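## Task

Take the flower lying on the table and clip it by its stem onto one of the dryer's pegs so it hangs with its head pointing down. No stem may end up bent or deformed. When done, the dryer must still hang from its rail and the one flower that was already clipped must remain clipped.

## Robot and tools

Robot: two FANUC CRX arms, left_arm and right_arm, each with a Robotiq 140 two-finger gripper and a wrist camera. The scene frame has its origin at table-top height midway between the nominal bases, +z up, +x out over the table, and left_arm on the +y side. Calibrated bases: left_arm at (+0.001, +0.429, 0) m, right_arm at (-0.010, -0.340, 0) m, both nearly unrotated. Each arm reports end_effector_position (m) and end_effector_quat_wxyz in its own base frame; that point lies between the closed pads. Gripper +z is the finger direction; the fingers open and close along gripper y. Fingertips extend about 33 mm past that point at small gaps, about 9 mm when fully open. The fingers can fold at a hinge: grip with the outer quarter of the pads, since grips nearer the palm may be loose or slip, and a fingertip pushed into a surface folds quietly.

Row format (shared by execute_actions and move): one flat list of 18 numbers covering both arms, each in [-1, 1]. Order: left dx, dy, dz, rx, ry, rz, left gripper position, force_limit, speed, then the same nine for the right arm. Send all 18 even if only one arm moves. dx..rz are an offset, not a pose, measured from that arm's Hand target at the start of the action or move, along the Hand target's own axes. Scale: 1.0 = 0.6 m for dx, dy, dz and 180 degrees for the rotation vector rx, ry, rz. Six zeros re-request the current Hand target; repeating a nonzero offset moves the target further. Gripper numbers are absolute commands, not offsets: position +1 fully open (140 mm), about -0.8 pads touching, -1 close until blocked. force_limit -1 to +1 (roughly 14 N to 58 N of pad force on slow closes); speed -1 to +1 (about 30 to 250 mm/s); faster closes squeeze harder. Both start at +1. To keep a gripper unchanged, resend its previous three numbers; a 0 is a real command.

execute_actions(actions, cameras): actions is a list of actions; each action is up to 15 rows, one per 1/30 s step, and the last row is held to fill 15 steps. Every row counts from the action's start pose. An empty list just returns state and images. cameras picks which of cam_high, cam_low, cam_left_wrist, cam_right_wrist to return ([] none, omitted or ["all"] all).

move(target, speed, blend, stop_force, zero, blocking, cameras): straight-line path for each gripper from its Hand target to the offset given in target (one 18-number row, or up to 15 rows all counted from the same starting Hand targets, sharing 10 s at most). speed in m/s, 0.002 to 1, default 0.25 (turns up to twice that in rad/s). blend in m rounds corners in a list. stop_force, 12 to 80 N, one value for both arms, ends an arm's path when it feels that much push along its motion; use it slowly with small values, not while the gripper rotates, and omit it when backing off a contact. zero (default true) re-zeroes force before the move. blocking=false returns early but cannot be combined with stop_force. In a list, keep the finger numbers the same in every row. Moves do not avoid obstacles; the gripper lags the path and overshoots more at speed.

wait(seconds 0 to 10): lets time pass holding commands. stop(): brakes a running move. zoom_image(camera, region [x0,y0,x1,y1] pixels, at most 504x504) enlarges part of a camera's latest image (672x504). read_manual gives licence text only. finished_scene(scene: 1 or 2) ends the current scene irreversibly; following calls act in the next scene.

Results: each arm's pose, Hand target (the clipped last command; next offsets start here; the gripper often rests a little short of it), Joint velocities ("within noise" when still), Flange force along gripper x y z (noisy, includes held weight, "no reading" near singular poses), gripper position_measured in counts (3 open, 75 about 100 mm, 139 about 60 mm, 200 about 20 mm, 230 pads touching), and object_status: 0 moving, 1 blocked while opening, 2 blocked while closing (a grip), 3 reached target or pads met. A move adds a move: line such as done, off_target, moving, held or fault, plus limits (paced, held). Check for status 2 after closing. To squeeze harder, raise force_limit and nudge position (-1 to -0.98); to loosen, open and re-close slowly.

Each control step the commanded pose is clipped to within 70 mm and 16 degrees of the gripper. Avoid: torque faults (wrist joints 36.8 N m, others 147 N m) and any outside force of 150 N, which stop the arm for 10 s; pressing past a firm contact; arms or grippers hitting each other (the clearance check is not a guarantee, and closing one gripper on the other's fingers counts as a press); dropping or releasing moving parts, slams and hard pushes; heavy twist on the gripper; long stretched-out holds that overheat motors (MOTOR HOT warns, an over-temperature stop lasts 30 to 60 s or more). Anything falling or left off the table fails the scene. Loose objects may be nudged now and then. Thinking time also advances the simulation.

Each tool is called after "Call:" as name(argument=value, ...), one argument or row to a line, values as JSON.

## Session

Call:
execute_actions(
  actions=[],
)

Call:
zoom_image(
  camera="cam_high",
  region=[270, 130, 530, 330],
)

Scene clock: 0.00 s.
left_arm: end_effector_position=(+0.4788, +0.1617, +0.1616) position_measured=3 object_status=3 end_effector_quat_wxyz=(+0.240, +0.802, -0.255, +0.483) | right_arm: end_effector_position=(+0.3899, +0.3989, +0.1298) position_measured=3 object_status=3 end_effector_quat_wxyz=(-0.057, +0.961, -0.192, +0.192)
Joint positions: left_arm=[1.148 0.251 -0.662 1.043 -1.428 -0.797] | right_arm=[1.253 0.081 -0.367 0.442 -1.001 -0.295]
Joint velocities: within noise
Flange force (N): no reading
Hand target: left_arm +0.4788, +0.1617, +0.1616; +0.240, +0.802, -0.255, +0.483 | right_arm +0.3899, +0.3989, +0.1298; -0.057, +0.961, -0.192, +0.192
Tool commands: left_gripper/position=+1.0 left_gripper/force_limit=+1.0 left_gripper/speed=+1.0 right_gripper/position=+1.0 right_gripper/force_limit=+1.0 right_gripper/speed=+1.0
camera_calibration:
cam_left_wrist: T_world_to_cam=[[-0.641385, -0.754988, 0.136451, 0.415766], [-0.60182, 0.384782, -0.699825, 0.349042], [0.475856, -0.530976, -0.70116, 0.11296], [0, 0, 0, 1]] pos_world=[0.422974, 0.239572, 0.26674]
cam_right_wrist: T_world_to_cam=[[-0.343409, -0.922466, -0.176429, 0.533153], [-0.937291, 0.348542, 0.00202344, 0.228999], [0.0596264, 0.166061, -0.984311, 0.181316], [0, 0, 0, 1]] pos_world=[0.386917, 0.38189, 0.272072]

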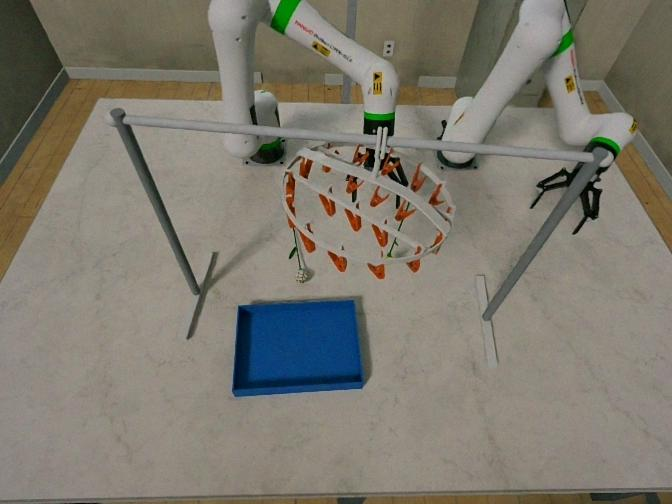

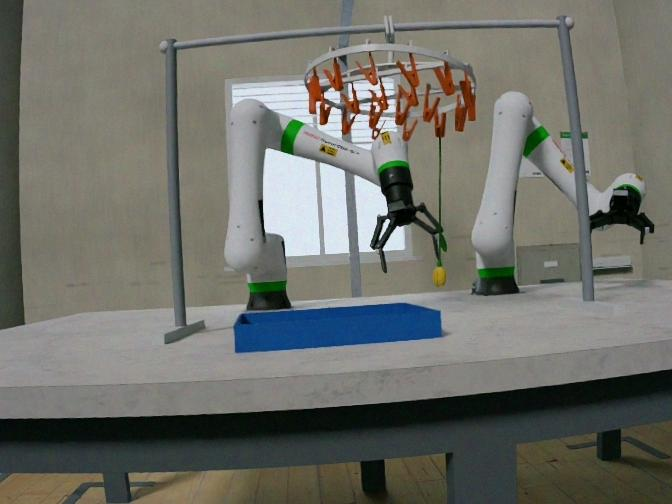

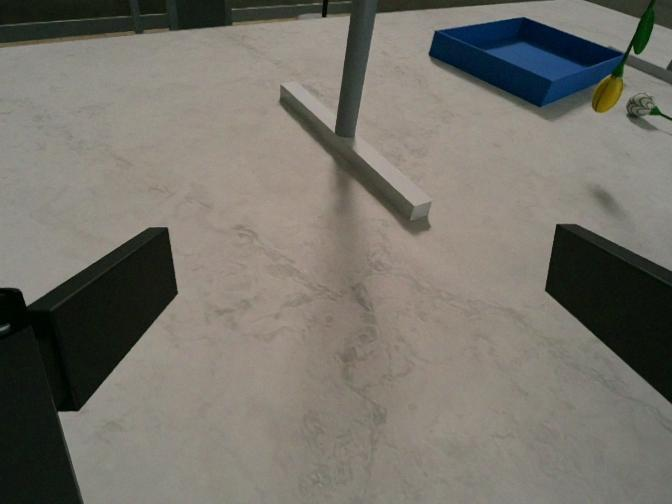

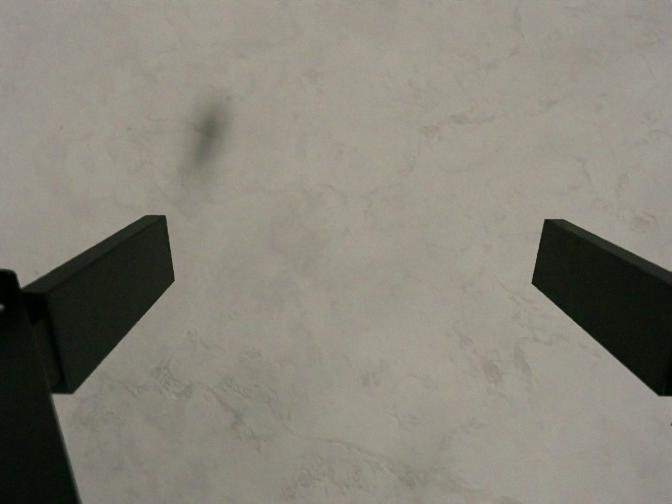

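Scaled by 1.938.

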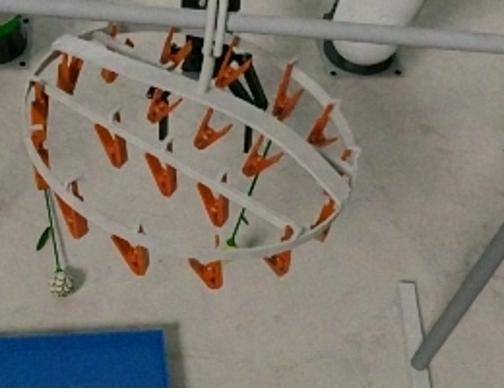

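Call:
move(
  target=[
    [0.561,0.225,0.133,0.08,0.07,0.004,1,1,1,0.283,0.335,-0.105,-0.028,-0.127,-0.1695,1,1,1],
    [0.7745,0.908,0.22,0.162,0.1464,0.009,1,1,1,0.283,0.335,-0.105,-0.028,-0.127,-0.1695,1,1,1],
  ],
  speed=0.3,
  blend=[0.05,0],
)

Scene clock: 6.90 s.
left_arm: end_effector_position=(+0.4131, -0.3773, +0.5860) position_measured=3 object_status=3 end_effector_quat_wxyz=(+0.152, +0.663, -0.142, +0.719) | right_arm: end_effector_position=(+0.4404, +0.1453, +0.2097) position_measured=3 object_status=3 end_effector_quat_wxyz=(+0.000, +0.997, +0.073, +0.000)
Joint positions: left_arm=[-0.962 -0.519 -0.745 1.087 0.621 0.522] | right_arm=[0.603 0.039 -0.027 0 -1.505 1.114]
Flange force (N): left_arm=no reading | right_arm=[-6.8 3.4 2.4]
Hand target: left_arm +0.4131, -0.3773, +0.5860; +0.152, +0.663, -0.142, +0.720 (not the last commanded pose) | right_arm +0.4404, +0.1453, +0.2097; +0.000, +0.997, +0.073, +0.000
Off the commanded pose: left_arm 0.041 m, 13 deg | right_arm 0.000 m, 0 deg.
led back after a hold (left arm): the arm was led back toward your command in small steps, so it may still be short of it.
move: held (left_arm; a check stopped the path); limits=held
pose unreachable (left arm): on one or more control steps of this call, first in action 0 (counted from 0), this arm could not follow its commanded pose, so it was not sent that pose on those steps. It may still have moved: this result reports where it is.
cause: moving toward the commanded pose would bring a part of the arm too close to another arm (this arm's gripper and a part of the right arm just beyond its joint 4 (forearm roll), at the place that arm is still heading or pushing toward).
cam_left_wrist: T_world_to_cam=[[-0.405956, -0.913879, -0.00503923, -0.165499], [-0.241382, 0.11254, -0.963883, 0.717031], [0.881439, -0.390078, -0.26628, -0.213571], [0, 0, 0, 1]] pos_world=[0.294143, -0.31525, 0.63343]
cam_right_wrist: T_world_to_cam=[[0.151599, -0.988427, 0.00548152, 0.0840967], [-0.924105, -0.139761, 0.355664, 0.355473], [-0.350782, -0.0589837, -0.934598, 0.502071], [0, 0, 0, 1]] pos_world=[0.491863, 0.162419, 0.342345]

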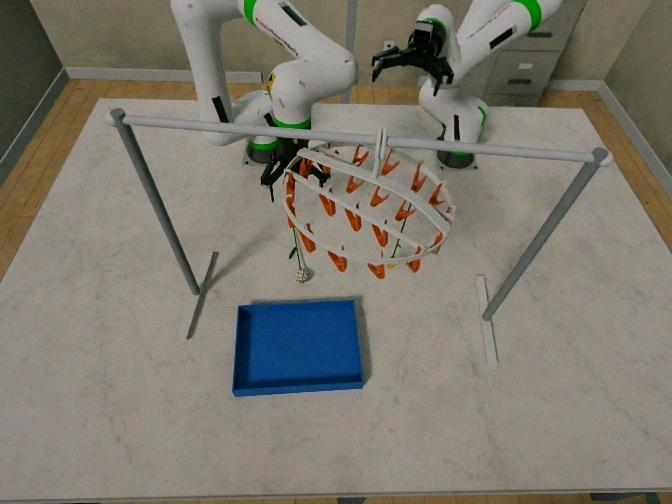

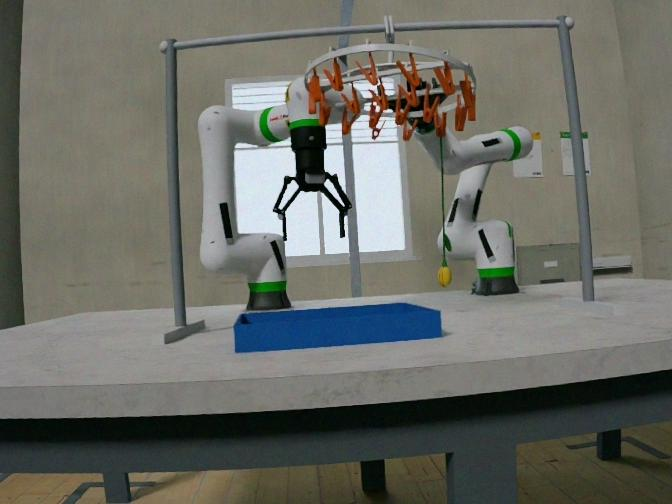

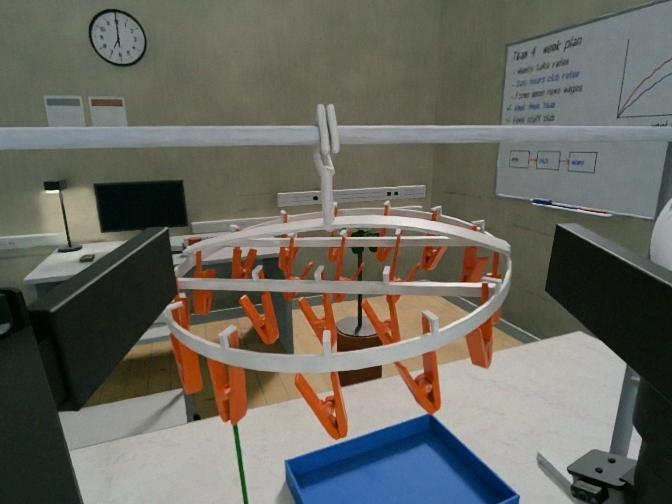

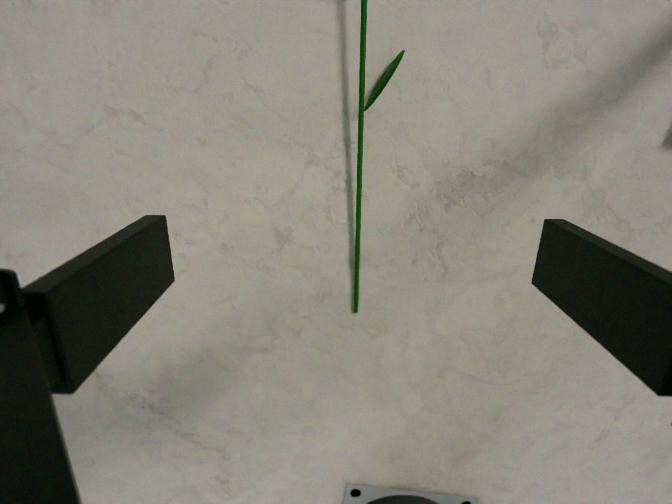

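Call:
move(
  target=[0,0,0,0,0,0,1,1,1,-0.062,0.0237,0.2333,0,0,0,-0.3,-1,0],
  speed=0.15,
  cameras=["cam_right_wrist","cam_left_wrist"],
)

Call:
zoom_image(
  camera="cam_left_wrist",
  region=[160, 300, 520, 504],
)

Scene clock: 8.87 s.
left_arm: end_effector_position=(+0.4131, -0.3773, +0.5860) position_measured=3 object_status=3 end_effector_quat_wxyz=(+0.152, +0.663, -0.142, +0.720) | right_arm: end_effector_position=(+0.4056, +0.1259, +0.0697) position_measured=167 object_status=3 end_effector_quat_wxyz=(+0.000, +0.997, +0.073, +0.000)
Joint positions: left_arm=[-0.962 -0.519 -0.745 1.087 0.621 0.522] | right_arm=[0.612 0.022 -0.381 0 -1.168 1.105]
Flange force (N): left_arm=no reading | right_arm=[-6.0 3.4 -0.8]
Hand target: left_arm +0.4131, -0.3773, +0.5860; +0.152, +0.663, -0.142, +0.720 | right_arm +0.4056, +0.1259, +0.0697; +0.000, +0.997, +0.073, +0.000
Off the commanded pose: left_arm 0.000 m, 0 deg | right_arm 0.000 m, 0 deg.
move: done
cam_left_wrist: T_world_to_cam=[[-0.405875, -0.913915, -0.00506268, -0.165428], [-0.241392, 0.112543, -0.96388, 0.717022], [0.881473, -0.389993, -0.26629, -0.213509], [0, 0, 0, 1]] pos_world=[0.294143, -0.31515, 0.63343]
cam_right_wrist: T_world_to_cam=[[0.151564, -0.988433, 0.0053892, 0.0709845], [-0.92411, -0.139762, 0.355651, 0.370494], [-0.350784, -0.0588841, -0.934603, 0.357899], [0, 0, 0, 1]] pos_world=[0.457163, 0.143019, 0.202345]
Images, in order (width x height): cam_left_wrist 672x504, cam_right_wrist 672x504.

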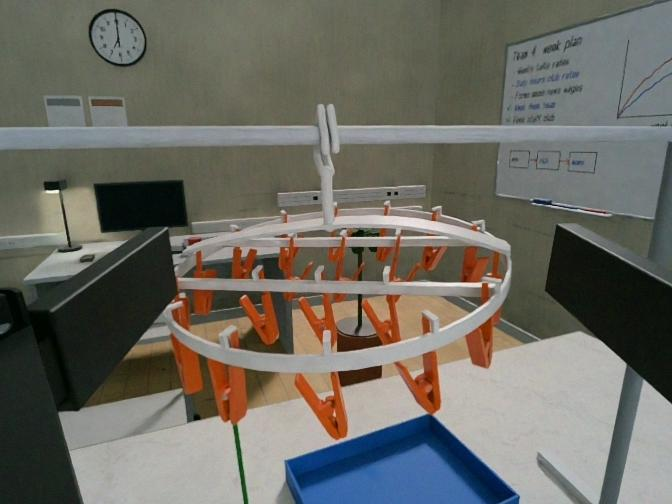

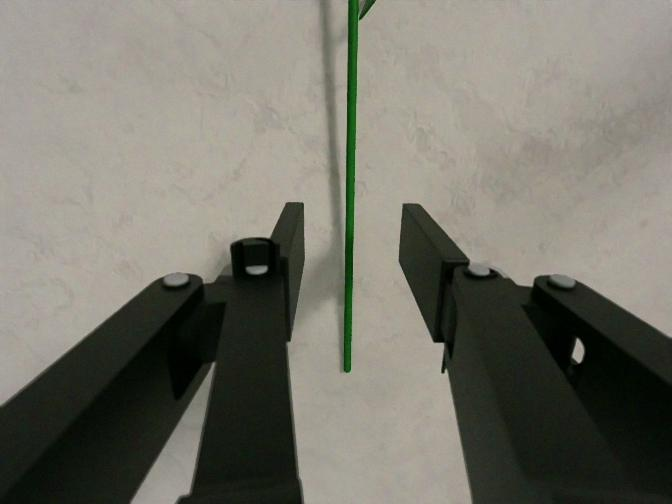

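Scaled by 1.400.

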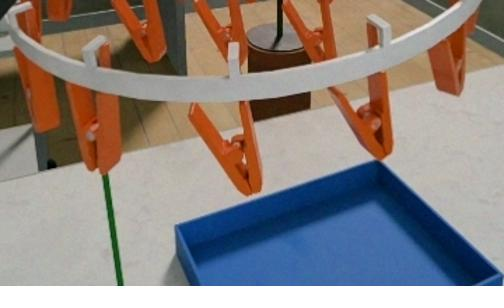

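Call:
move(
  target=[0,0,0,0,0,0,1,1,1,0,0,0.0557,0,0,0,-0.3,-1,0],
  speed=0.1,
  cameras=[],
)

Call:
move(
  target=[0,0,0,0,0,0,1,1,1,0,0,0,0,0,0,-1,-1,-1],
  cameras=[],
)

Call:
wait(
  seconds=0.7,
  cameras=["cam_right_wrist"],
)

Scene clock: 10.43 s.
left_arm: end_effector_position=(+0.4131, -0.3773, +0.5860) position_measured=3 object_status=3 end_effector_quat_wxyz=(+0.152, +0.663, -0.142, +0.720) | right_arm: end_effector_position=(+0.4056, +0.1259, +0.0363) position_measured=167 object_status=3 end_effector_quat_wxyz=(+0.000, +0.997, +0.073, +0.000)
Joint positions: left_arm=[-0.962 -0.519 -0.745 1.087 0.621 0.522] | right_arm=[0.612 0.06 -0.428 0 -1.083 1.105]
Flange force (N): left_arm=no reading | right_arm=[-6.7 3.2 -0.8]
Hand target: left_arm +0.4131, -0.3773, +0.5860; +0.152, +0.663, -0.142, +0.720 | right_arm +0.4056, +0.1259, +0.0363; +0.000, +0.997, +0.073, +0.000
Off the commanded pose: left_arm 0.000 m, 0 deg | right_arm 0.000 m, 0 deg.
move: done

Scene clock: 11.87 s.
left_arm: end_effector_position=(+0.4131, -0.3773, +0.5860) position_measured=3 object_status=3 end_effector_quat_wxyz=(+0.152, +0.663, -0.142, +0.720) | right_arm: end_effector_position=(+0.4056, +0.1259, +0.0363) position_measured=224 object_status=2 end_effector_quat_wxyz=(+0.000, +0.997, +0.073, +0.000)
Joint positions: left_arm=[-0.962 -0.519 -0.745 1.087 0.621 0.522] | right_arm=[0.612 0.06 -0.428 0 -1.083 1.105]
Flange force (N): left_arm=no reading | right_arm=[-6.7 3.5 -1.5]
Hand target: left_arm +0.4131, -0.3773, +0.5860; +0.152, +0.663, -0.142, +0.720 | right_arm +0.4056, +0.1259, +0.0363; +0.000, +0.997, +0.073, +0.000
Off the commanded pose: left_arm 0.000 m, 0 deg | right_arm 0.000 m, 0 deg.
move: done

Scene clock: 12.57 s.
left_arm: end_effector_position=(+0.4131, -0.3773, +0.5860) position_measured=3 object_status=3 end_effector_quat_wxyz=(+0.152, +0.663, -0.142, +0.720) | right_arm: end_effector_position=(+0.4056, +0.1259, +0.0363) position_measured=224 object_status=2 end_effector_quat_wxyz=(+0.000, +0.997, +0.073, +0.000)
Joint positions: left_arm=[-0.962 -0.519 -0.745 1.087 0.621 0.522] | right_arm=[0.612 0.06 -0.428 0 -1.083 1.105]
Flange force (N): left_arm=no reading | right_arm=[-4.9 3.6 -1.1]
Hand target: left_arm +0.4131, -0.3773, +0.5860; +0.152, +0.663, -0.142, +0.720 | right_arm +0.4056, +0.1259, +0.0363; +0.000, +0.997, +0.073, +0.000
Tool commands: left_gripper/position=+1.0 left_gripper/force_limit=+1.0 left_gripper/speed=+1.0 right_gripper/position=-1.0 right_gripper/force_limit=-1.0 right_gripper/speed=-1.0
Off the commanded pose: left_arm 0.000 m, 0 deg | right_arm 0.000 m, 0 deg.
wait: 0.70 s; at rest by 0.17 s
cam_right_wrist: T_world_to_cam=[[0.151599, -0.988427, 0.00548152, 0.0711474], [-0.924105, -0.139761, 0.355664, 0.382275], [-0.350782, -0.0589837, -0.934598, 0.326661], [0, 0, 0, 1]] pos_world=[0.457063, 0.143019, 0.168945]

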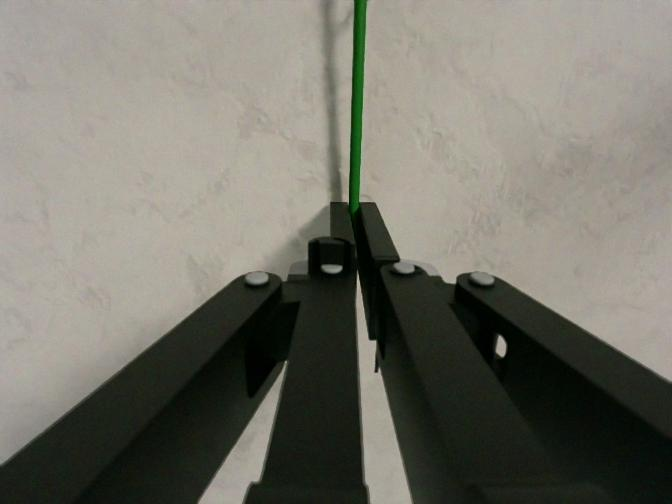

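Call:
move(
  target=[0,0,0,0,0,0,1,1,1,0,0,-0.5,0.385,-0.385,0.385,-1,-1,-1],
  speed=0.2,
)

Scene clock: 19.17 s.
left_arm: end_effector_position=(+0.4131, -0.3773, +0.5860) position_measured=3 object_status=3 end_effector_quat_wxyz=(+0.152, +0.663, -0.142, +0.720) | right_arm: end_effector_position=(+0.4057, +0.1259, +0.3363) position_measured=224 object_status=2 end_effector_quat_wxyz=(-0.462, +0.535, -0.462, -0.535)
Joint positions: left_arm=[-0.962 -0.519 -0.745 1.087 0.621 0.522] | right_arm=[-0.419 0.322 0.053 -1.405 -2.112 0.315]
Flange force (N): left_arm=no reading | right_arm=[-1.9 7.4 3.3]
Hand target: left_arm +0.4131, -0.3773, +0.5860; +0.152, +0.663, -0.142, +0.720 | right_arm +0.4057, +0.1258, +0.3363; -0.462, +0.535, -0.462, -0.535
Off the commanded pose: left_arm 0.000 m, 0 deg | right_arm 0.000 m, 0 deg.
move: done
cam_left_wrist: T_world_to_cam=[[-0.405875, -0.913915, -0.00506268, -0.165428], [-0.241392, 0.112543, -0.96388, 0.717022], [0.881473, -0.389993, -0.26629, -0.213509], [0, 0, 0, 1]] pos_world=[0.294143, -0.31515, 0.63343]
cam_right_wrist: T_world_to_cam=[[-0.988586, -0.150536, -0.00599417, 0.430326], [0.0480686, -0.35288, 0.934433, -0.286466], [-0.142781, 0.92348, 0.356088, -0.0350286], [0, 0, 0, 1]] pos_world=[0.434183, -0.00396037, 0.282736]

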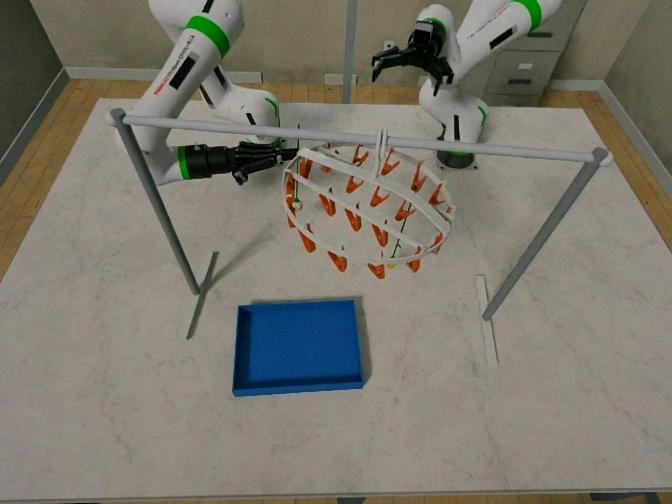

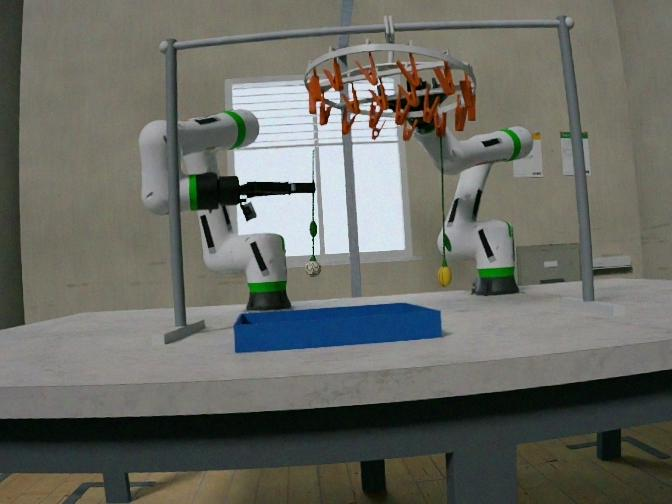

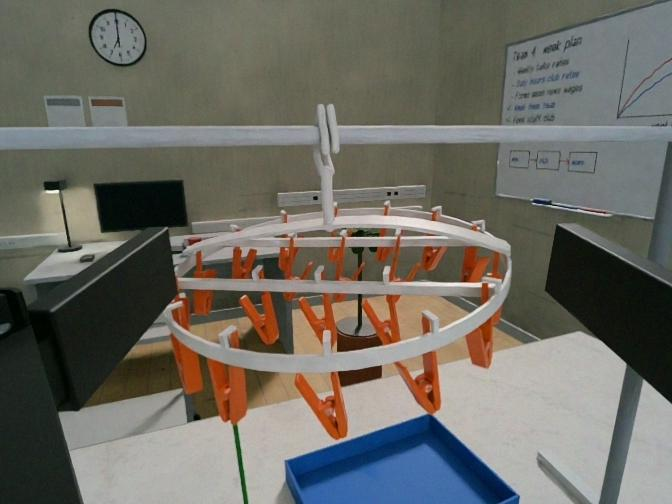

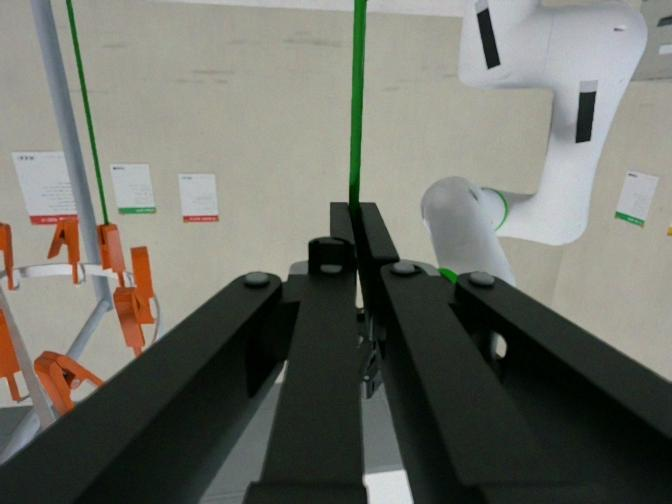

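Call:
move(
  target=[-0.23,-0.01,0.026,0.003,-0.026,-0.001,-0.246,-1,0,0.127,-0.2045,0.247,0.324,0,0,-1,-1,-1],
  speed=0.15,
)

Call:
zoom_image(
  camera="cam_left_wrist",
  region=[240, 140, 490, 390],
)

Scene clock: 24.43 s.
left_arm: end_effector_position=(+0.4402, -0.3824, +0.4496) position_measured=160 object_status=3 end_effector_quat_wxyz=(+0.144, +0.692, -0.143, +0.692) | right_arm: end_effector_position=(+0.5056, +0.2903, +0.2601) position_measured=224 object_status=2 end_effector_quat_wxyz=(+0.664, -0.242, +0.665, +0.242)
Joint positions: left_arm=[-0.747 -0.452 -0.884 0.698 0.541 0.949] | right_arm=[-0.031 -0.165 -0.749 -2.123 -0.899 0.78]
Flange force (N): left_arm=no reading | right_arm=[-1.9 0.6 -7.4]
Hand target: left_arm +0.4402, -0.3824, +0.4497; +0.144, +0.692, -0.143, +0.692 | right_arm +0.5056, +0.2903, +0.2601; +0.664, -0.242, +0.665, +0.242
Off the commanded pose: left_arm 0.000 m, 0 deg | right_arm 0.000 m, 0 deg.
move: done
cam_left_wrist: T_world_to_cam=[[-0.397635, -0.917542, -0.00163668, -0.166379], [-0.31521, 0.138277, -0.938894, 0.623795], [0.861701, -0.372821, -0.344202, -0.225404], [0, 0, 0, 1]] pos_world=[0.3247, -0.322952, 0.507821]
cam_right_wrist: T_world_to_cam=[[-0.647246, 0.762259, -0.00577215, 0.11582], [-0.274405, -0.225924, 0.934698, -0.0360178], [0.711178, 0.606564, 0.355396, -0.485097], [0, 0, 0, 1]] pos_world=[0.410071, 0.19782, 0.206736]

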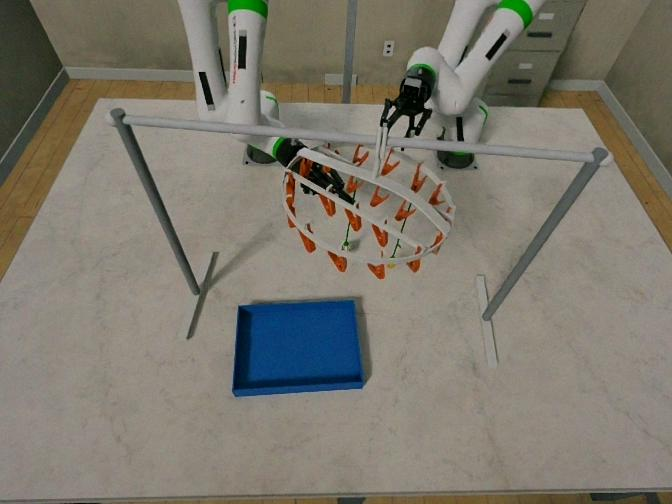

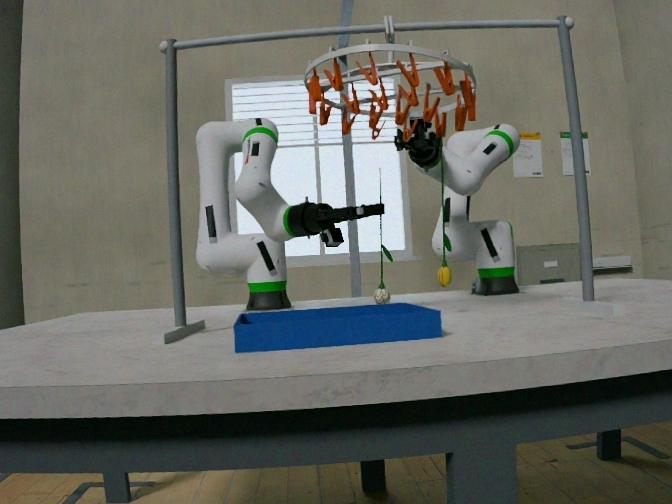

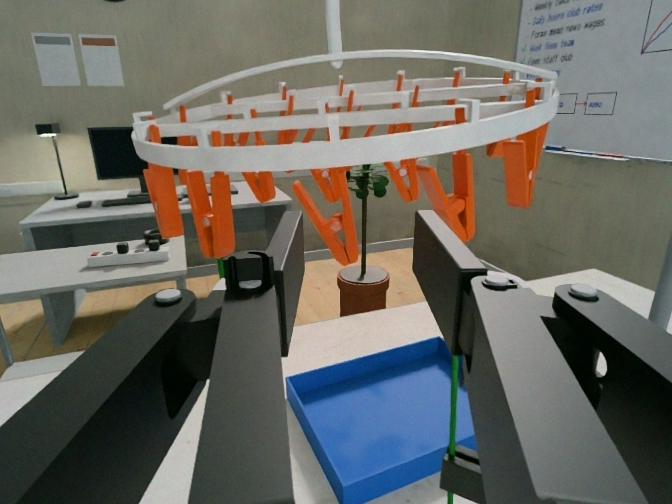

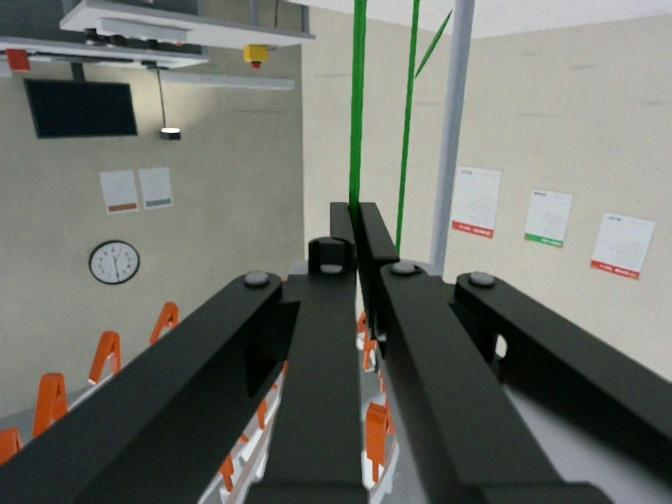

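Scaled by 2.016.

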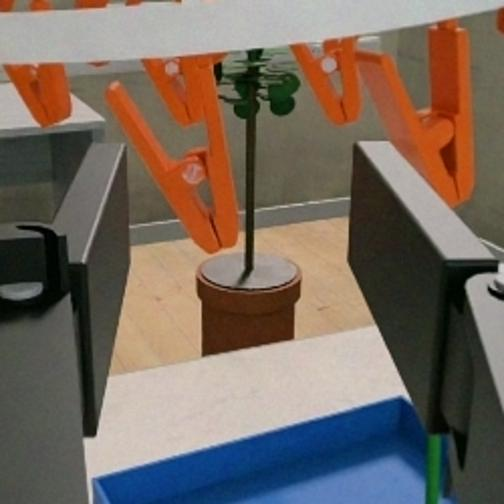

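Call:
move(
  target=[
    [0.009,-0.025,0.02,0,0,0,-0.246,-1,0,0,0,0,0,0,0,-1,-1,-1],
    [0.009,-0.025,0.1398,0,0,0,-0.246,-1,0,0,0,0,0,0,0,-1,-1,-1],
  ],
  speed=0.06,
  cameras=["cam_left_wrist"],
)

Call:
zoom_image(
  camera="cam_left_wrist",
  region=[220, 140, 500, 400],
)

Scene clock: 28.13 s.
left_arm: end_effector_position=(+0.5231, -0.4020, +0.4551) position_measured=160 object_status=3 end_effector_quat_wxyz=(+0.144, +0.692, -0.143, +0.692) | right_arm: end_effector_position=(+0.5056, +0.2903, +0.2601) position_measured=224 object_status=2 end_effector_quat_wxyz=(+0.664, -0.242, +0.665, +0.242)
Joint positions: left_arm=[-0.537 -0.277 -0.666 0.327 0.408 1.27] | right_arm=[-0.031 -0.165 -0.749 -2.123 -0.899 0.78]
Flange force (N): left_arm=no reading | right_arm=[-3.3 2.1 -7.8]
Hand target: left_arm +0.5231, -0.4020, +0.4551; +0.144, +0.692, -0.143, +0.692 | right_arm +0.5056, +0.2903, +0.2601; +0.664, -0.242, +0.665, +0.242
Off the commanded pose: left_arm 0.000 m, 0 deg | right_arm 0.000 m, 0 deg.
move: done
cam_left_wrist: T_world_to_cam=[[-0.397619, -0.917549, -0.00158845, -0.151423], [-0.315068, 0.13816, -0.938959, 0.657642], [0.861761, -0.372847, -0.344025, -0.302411], [0, 0, 0, 1]] pos_world=[0.407599, -0.342551, 0.513222]

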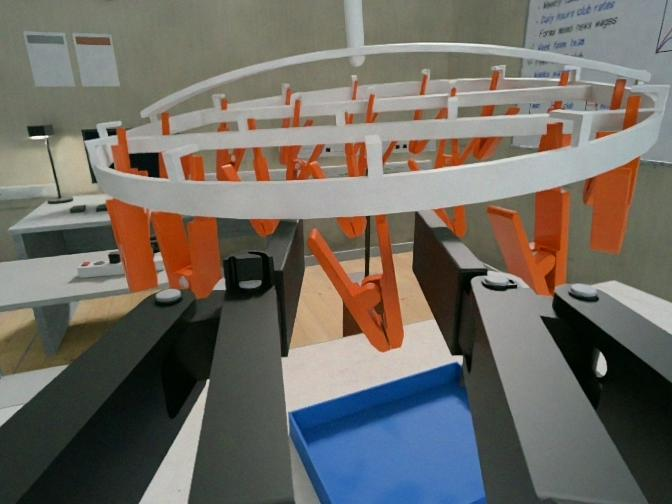

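Scaled by 1.800.

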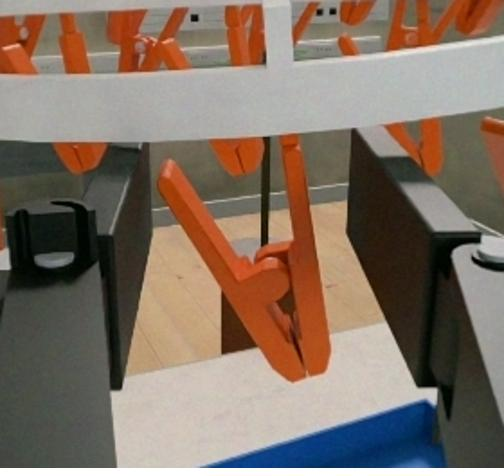

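Call:
move(
  target=[0,0,0,0,0,0,-1,0,-1,0,0,0,0,0,0,-1,-1,-1],
  cameras=[],
)

Call:
wait(
  seconds=1.5,
  cameras=["cam_left_wrist"],
)

Call:
zoom_image(
  camera="cam_left_wrist",
  region=[260, 180, 460, 380],
)

Scene clock: 30.33 s.
left_arm: end_effector_position=(+0.5231, -0.4020, +0.4551) position_measured=201 object_status=0 end_effector_quat_wxyz=(+0.144, +0.692, -0.143, +0.692) | right_arm: end_effector_position=(+0.5056, +0.2903, +0.2601) position_measured=224 object_status=2 end_effector_quat_wxyz=(+0.664, -0.242, +0.665, +0.242)
Joint positions: left_arm=[-0.537 -0.277 -0.666 0.327 0.408 1.27] | right_arm=[-0.031 -0.165 -0.749 -2.123 -0.899 0.78]
Flange force (N): left_arm=no reading | right_arm=[-2.2 1.9 -6.7]
Hand target: left_arm +0.5231, -0.4020, +0.4551; +0.144, +0.692, -0.143, +0.692 | right_arm +0.5056, +0.2903, +0.2601; +0.664, -0.242, +0.665, +0.242
Off the commanded pose: left_arm 0.000 m, 0 deg | right_arm 0.000 m, 0 deg.
move: done

Scene clock: 31.83 s.
left_arm: end_effector_position=(+0.5231, -0.4020, +0.4551) position_measured=201 object_status=2 end_effector_quat_wxyz=(+0.144, +0.692, -0.143, +0.692) | right_arm: end_effector_position=(+0.5056, +0.2903, +0.2601) position_measured=224 object_status=2 end_effector_quat_wxyz=(+0.664, -0.242, +0.665, +0.242)
Joint positions: left_arm=[-0.537 -0.277 -0.666 0.327 0.408 1.27] | right_arm=[-0.031 -0.165 -0.749 -2.123 -0.899 0.78]
Flange force (N): left_arm=no reading | right_arm=[-3.4 1.4 -8.3]
Hand target: left_arm +0.5231, -0.4020, +0.4551; +0.144, +0.692, -0.143, +0.692 | right_arm +0.5056, +0.2903, +0.2601; +0.664, -0.242, +0.665, +0.242
Tool commands: left_gripper/position=-1.0 left_gripper/force_limit=+0.0 left_gripper/speed=-1.0 right_gripper/position=-1.0 right_gripper/force_limit=-1.0 right_gripper/speed=-1.0
Off the commanded pose: left_arm 0.000 m, 0 deg | right_arm 0.000 m, 0 deg.
wait: 1.50 s; at rest by 0.17 s
cam_left_wrist: T_world_to_cam=[[-0.397619, -0.917549, -0.00158845, -0.151423], [-0.315068, 0.13816, -0.938959, 0.657642], [0.861761, -0.372847, -0.344025, -0.302411], [0, 0, 0, 1]] pos_world=[0.407599, -0.342551, 0.513222]

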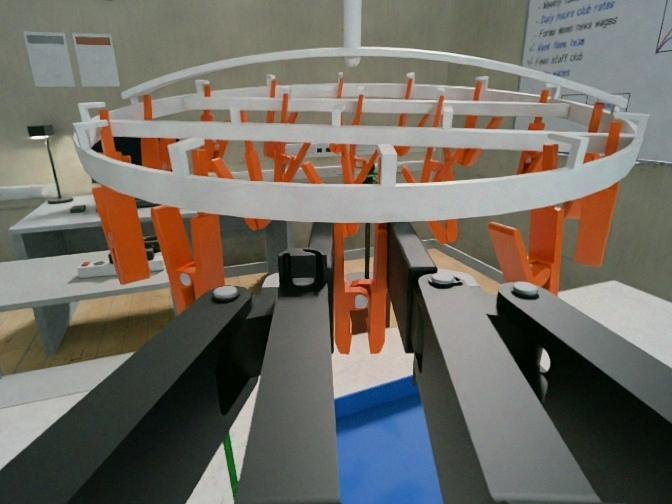

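Scaled by 2.520.

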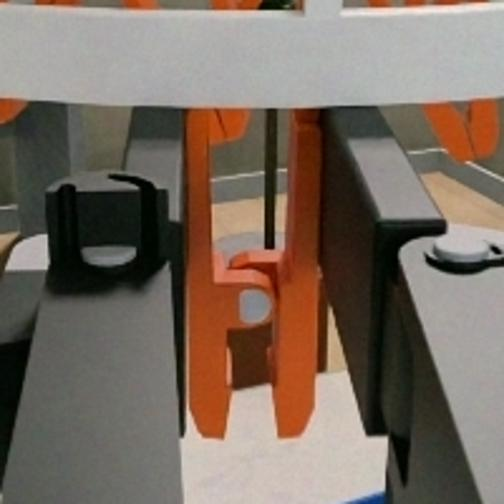

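Call:
move(
  target=[0,0,0,0,0,0,-1,0,-1,-0.0758,0.1113,0.091,0,0,0,-1,-1,-1],
  speed=0.07,
)

Call:
zoom_image(
  camera="cam_left_wrist",
  region=[260, 240, 460, 480],
)

Scene clock: 34.47 s.
left_arm: end_effector_position=(+0.5231, -0.4020, +0.4551) position_measured=201 object_status=2 end_effector_quat_wxyz=(+0.144, +0.692, -0.143, +0.692) | right_arm: end_effector_position=(+0.5045, +0.3765, +0.3057) position_measured=224 object_status=2 end_effector_quat_wxyz=(+0.664, -0.242, +0.665, +0.242)
Joint positions: left_arm=[-0.537 -0.277 -0.666 0.327 0.408 1.27] | right_arm=[0.239 -0.194 -0.669 -2.318 -0.648 0.859]
Flange force (N): left_arm=no reading | right_arm=[-0.6 0.4 -6.9]
Hand target: left_arm +0.5231, -0.4020, +0.4551; +0.144, +0.692, -0.143, +0.692 | right_arm +0.5045, +0.3765, +0.3056; +0.664, -0.242, +0.665, +0.242
Off the commanded pose: left_arm 0.000 m, 0 deg | right_arm 0.000 m, 0 deg.
move: done
cam_left_wrist: T_world_to_cam=[[-0.397619, -0.917549, -0.00158845, -0.151423], [-0.315068, 0.13816, -0.938959, 0.657642], [0.861761, -0.372847, -0.344025, -0.302411], [0, 0, 0, 1]] pos_world=[0.407599, -0.342551, 0.513222]
cam_right_wrist: T_world_to_cam=[[-0.647246, 0.76226, -0.00577244, 0.0496638], [-0.274472, -0.22598, 0.934665, -0.0593218], [0.711153, 0.606542, 0.355484, -0.552777], [0, 0, 0, 1]] pos_world=[0.408971, 0.28402, 0.252236]

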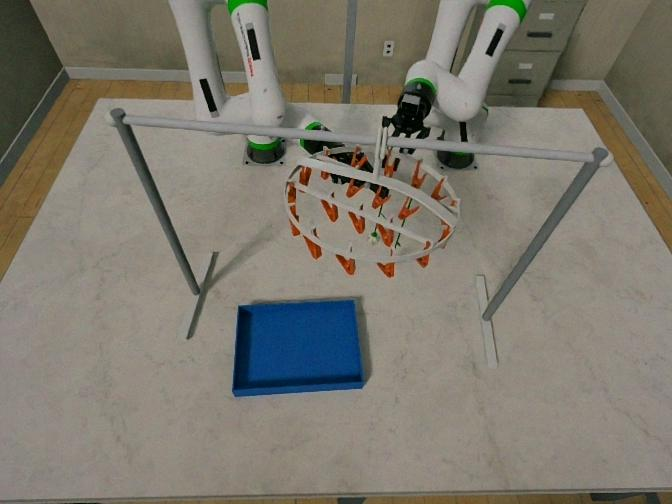

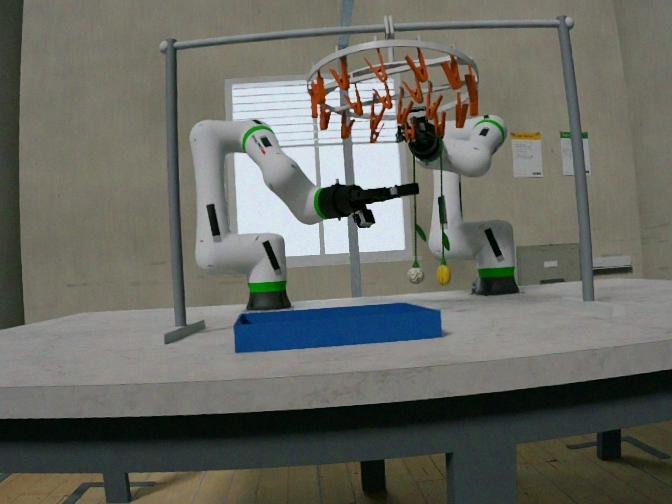

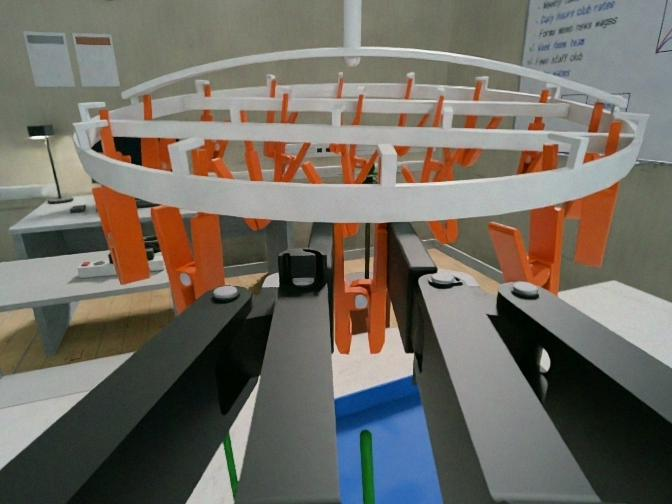

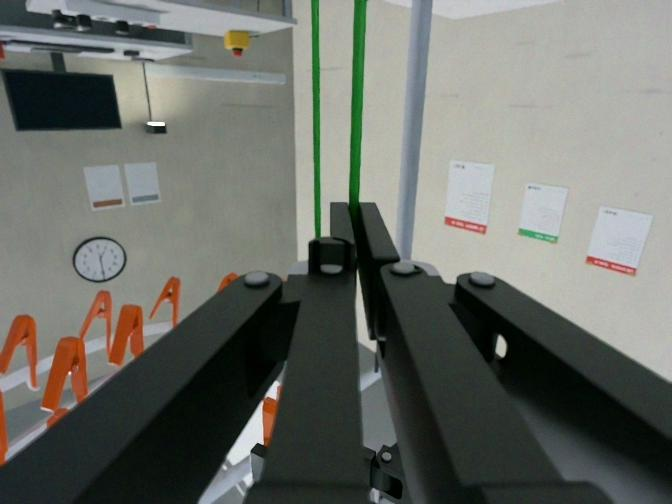

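Scaled by 2.100.

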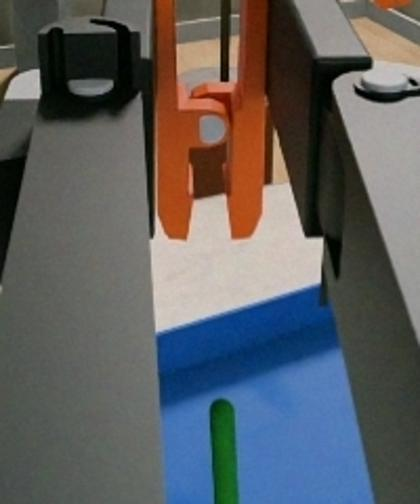

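Call:
move(
  target=[0,0,0,0,0,0,-1,0,-1,-0.0233,-0.0292,0.016,0,0,0,-1,-1,-1],
  speed=0.05,
  cameras=["cam_left_wrist"],
)

Call:
zoom_image(
  camera="cam_left_wrist",
  region=[280, 230, 440, 430],
)

Scene clock: 36.20 s.
left_arm: end_effector_position=(+0.5231, -0.4020, +0.4551) position_measured=201 object_status=2 end_effector_quat_wxyz=(+0.144, +0.692, -0.143, +0.692) | right_arm: end_effector_position=(+0.5231, +0.3692, +0.3196) position_measured=224 object_status=2 end_effector_quat_wxyz=(+0.664, -0.242, +0.665, +0.242)
Joint positions: left_arm=[-0.537 -0.277 -0.666 0.327 0.408 1.27] | right_arm=[0.224 -0.187 -0.607 -2.242 -0.622 0.774]
Flange force (N): left_arm=no reading | right_arm=[-0.3 0.3 -7.2]
Hand target: left_arm +0.5231, -0.4020, +0.4551; +0.144, +0.692, -0.143, +0.692 | right_arm +0.5231, +0.3693, +0.3196; +0.664, -0.242, +0.665, +0.242
Off the commanded pose: left_arm 0.000 m, 0 deg | right_arm 0.000 m, 0 deg.
move: done
cam_left_wrist: T_world_to_cam=[[-0.397619, -0.917549, -0.00158845, -0.151423], [-0.315068, 0.13816, -0.938959, 0.657642], [0.861761, -0.372847, -0.344025, -0.302411], [0, 0, 0, 1]] pos_world=[0.407599, -0.342551, 0.513222]

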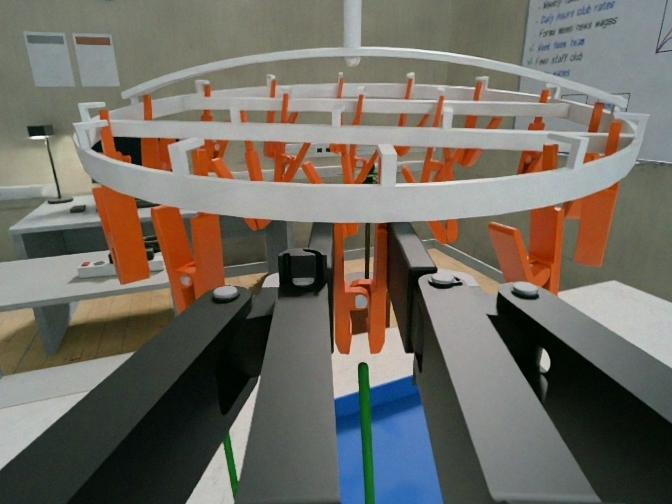

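Scaled by 2.520.

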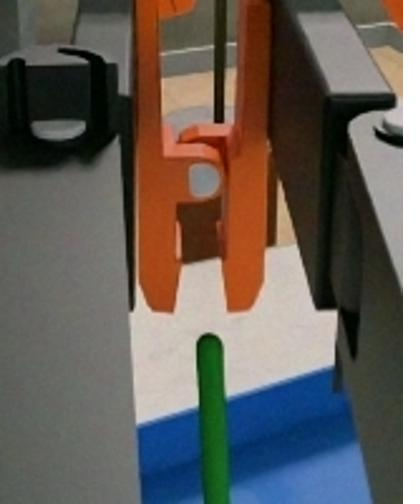

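Call:
move(
  target=[0,0,0,0,0,0,-1,0,-1,-0.004,-0.0405,0.0222,0,0,0,-1,-1,-1],
  speed=0.04,
  cameras=["cam_left_wrist","cam_low"],
)

Call:
zoom_image(
  camera="cam_left_wrist",
  region=[310, 260, 410, 380],
)

Call:
zoom_image(
  camera="cam_low",
  region=[380, 90, 460, 190],
)

Scene clock: 37.70 s.
left_arm: end_effector_position=(+0.5231, -0.4020, +0.4551) position_measured=201 object_status=2 end_effector_quat_wxyz=(+0.144, +0.692, -0.143, +0.692) | right_arm: end_effector_position=(+0.5489, +0.3592, +0.3220) position_measured=224 object_status=2 end_effector_quat_wxyz=(+0.664, -0.242, +0.665, +0.242)
Joint positions: left_arm=[-0.537 -0.277 -0.666 0.327 0.408 1.27] | right_arm=[0.189 -0.138 -0.55 -2.194 -0.644 0.731]
Flange force (N): left_arm=no reading | right_arm=[-0.5 1.1 -7.7]
Hand target: left_arm +0.5231, -0.4020, +0.4551; +0.144, +0.692, -0.143, +0.692 | right_arm +0.5489, +0.3592, +0.3220; +0.664, -0.242, +0.665, +0.242
Off the commanded pose: left_arm 0.000 m, 0 deg | right_arm 0.000 m, 0 deg.
move: done
cam_left_wrist: T_world_to_cam=[[-0.397619, -0.917549, -0.00158845, -0.151423], [-0.315068, 0.13816, -0.938959, 0.657642], [0.861761, -0.372847, -0.344025, -0.302411], [0, 0, 0, 1]] pos_world=[0.407599, -0.342551, 0.513222]
Images, in order (width x height): cam_low 672x504, cam_left_wrist 672x504.

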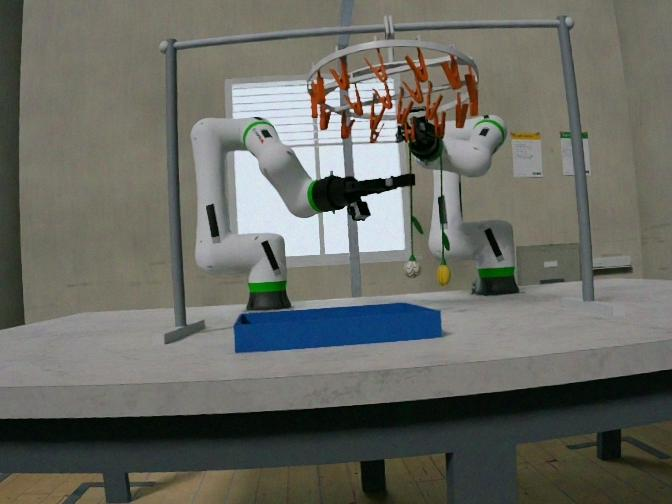

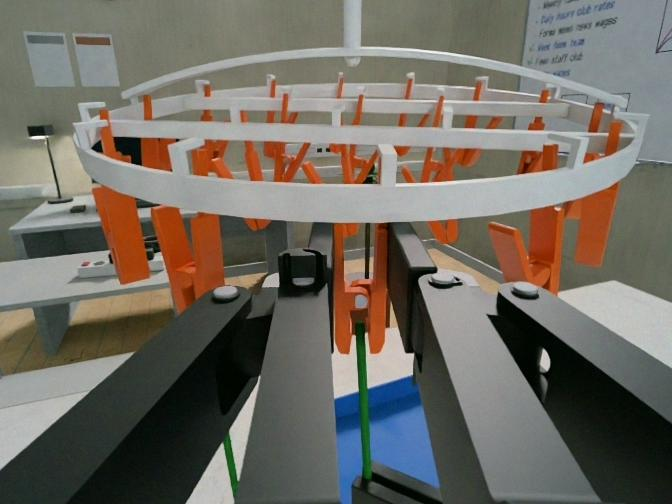

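Scaled by 4.200.

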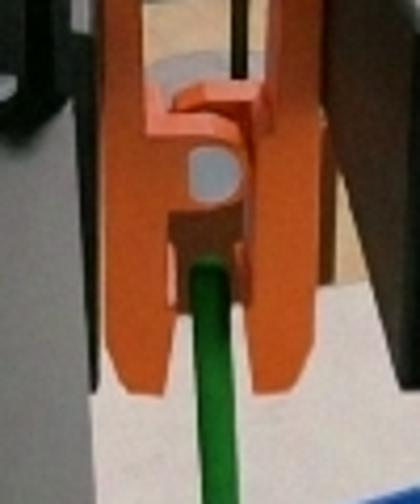

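Scaled by 5.040.

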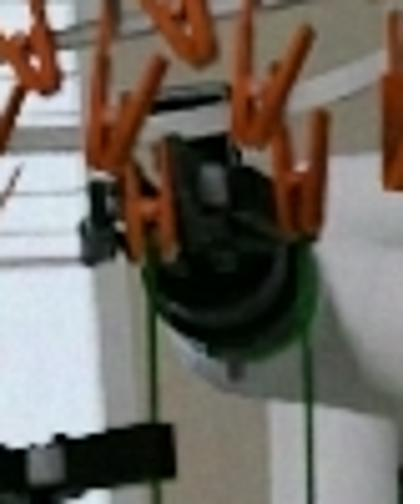

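Call:
move(
  target=[0,0,0,0,0,0,-0.246,-1,-1,0,0,0,0,0,0,-1,-1,-1],
  cameras=["cam_left_wrist"],
)

Call:
zoom_image(
  camera="cam_left_wrist",
  region=[260, 200, 460, 400],
)

Scene clock: 39.07 s.
left_arm: end_effector_position=(+0.5231, -0.4020, +0.4551) position_measured=160 object_status=0 end_effector_quat_wxyz=(+0.144, +0.692, -0.143, +0.692) | right_arm: end_effector_position=(+0.5489, +0.3592, +0.3220) position_measured=224 object_status=2 end_effector_quat_wxyz=(+0.664, -0.242, +0.665, +0.242)
Joint positions: left_arm=[-0.537 -0.277 -0.666 0.327 0.408 1.27] | right_arm=[0.189 -0.138 -0.55 -2.194 -0.644 0.731]
Flange force (N): left_arm=no reading | right_arm=[-1.1 0.5 -6.8]
Hand target: left_arm +0.5231, -0.4020, +0.4551; +0.144, +0.692, -0.143, +0.692 | right_arm +0.5489, +0.3592, +0.3220; +0.664, -0.242, +0.665, +0.242
Off the commanded pose: left_arm 0.000 m, 0 deg | right_arm 0.000 m, 0 deg.
move: done
cam_left_wrist: T_world_to_cam=[[-0.397619, -0.917549, -0.00158845, -0.151423], [-0.315068, 0.13816, -0.938959, 0.657642], [0.861761, -0.372847, -0.344025, -0.302411], [0, 0, 0, 1]] pos_world=[0.407599, -0.342551, 0.513222]

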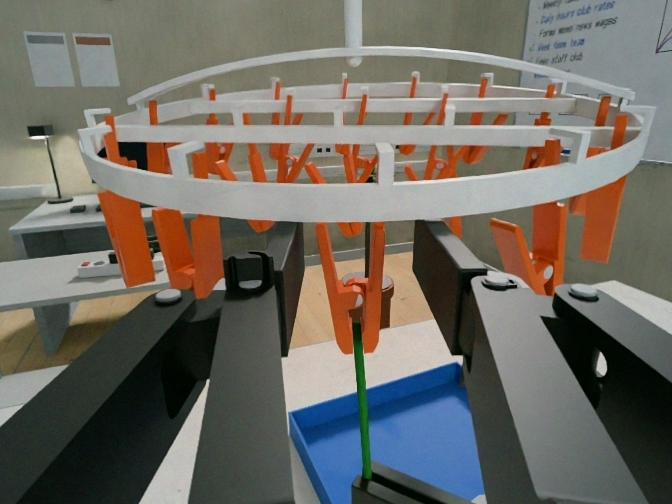

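Scaled by 2.520.

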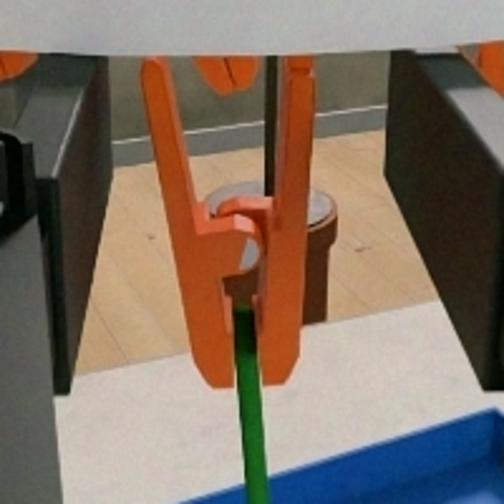

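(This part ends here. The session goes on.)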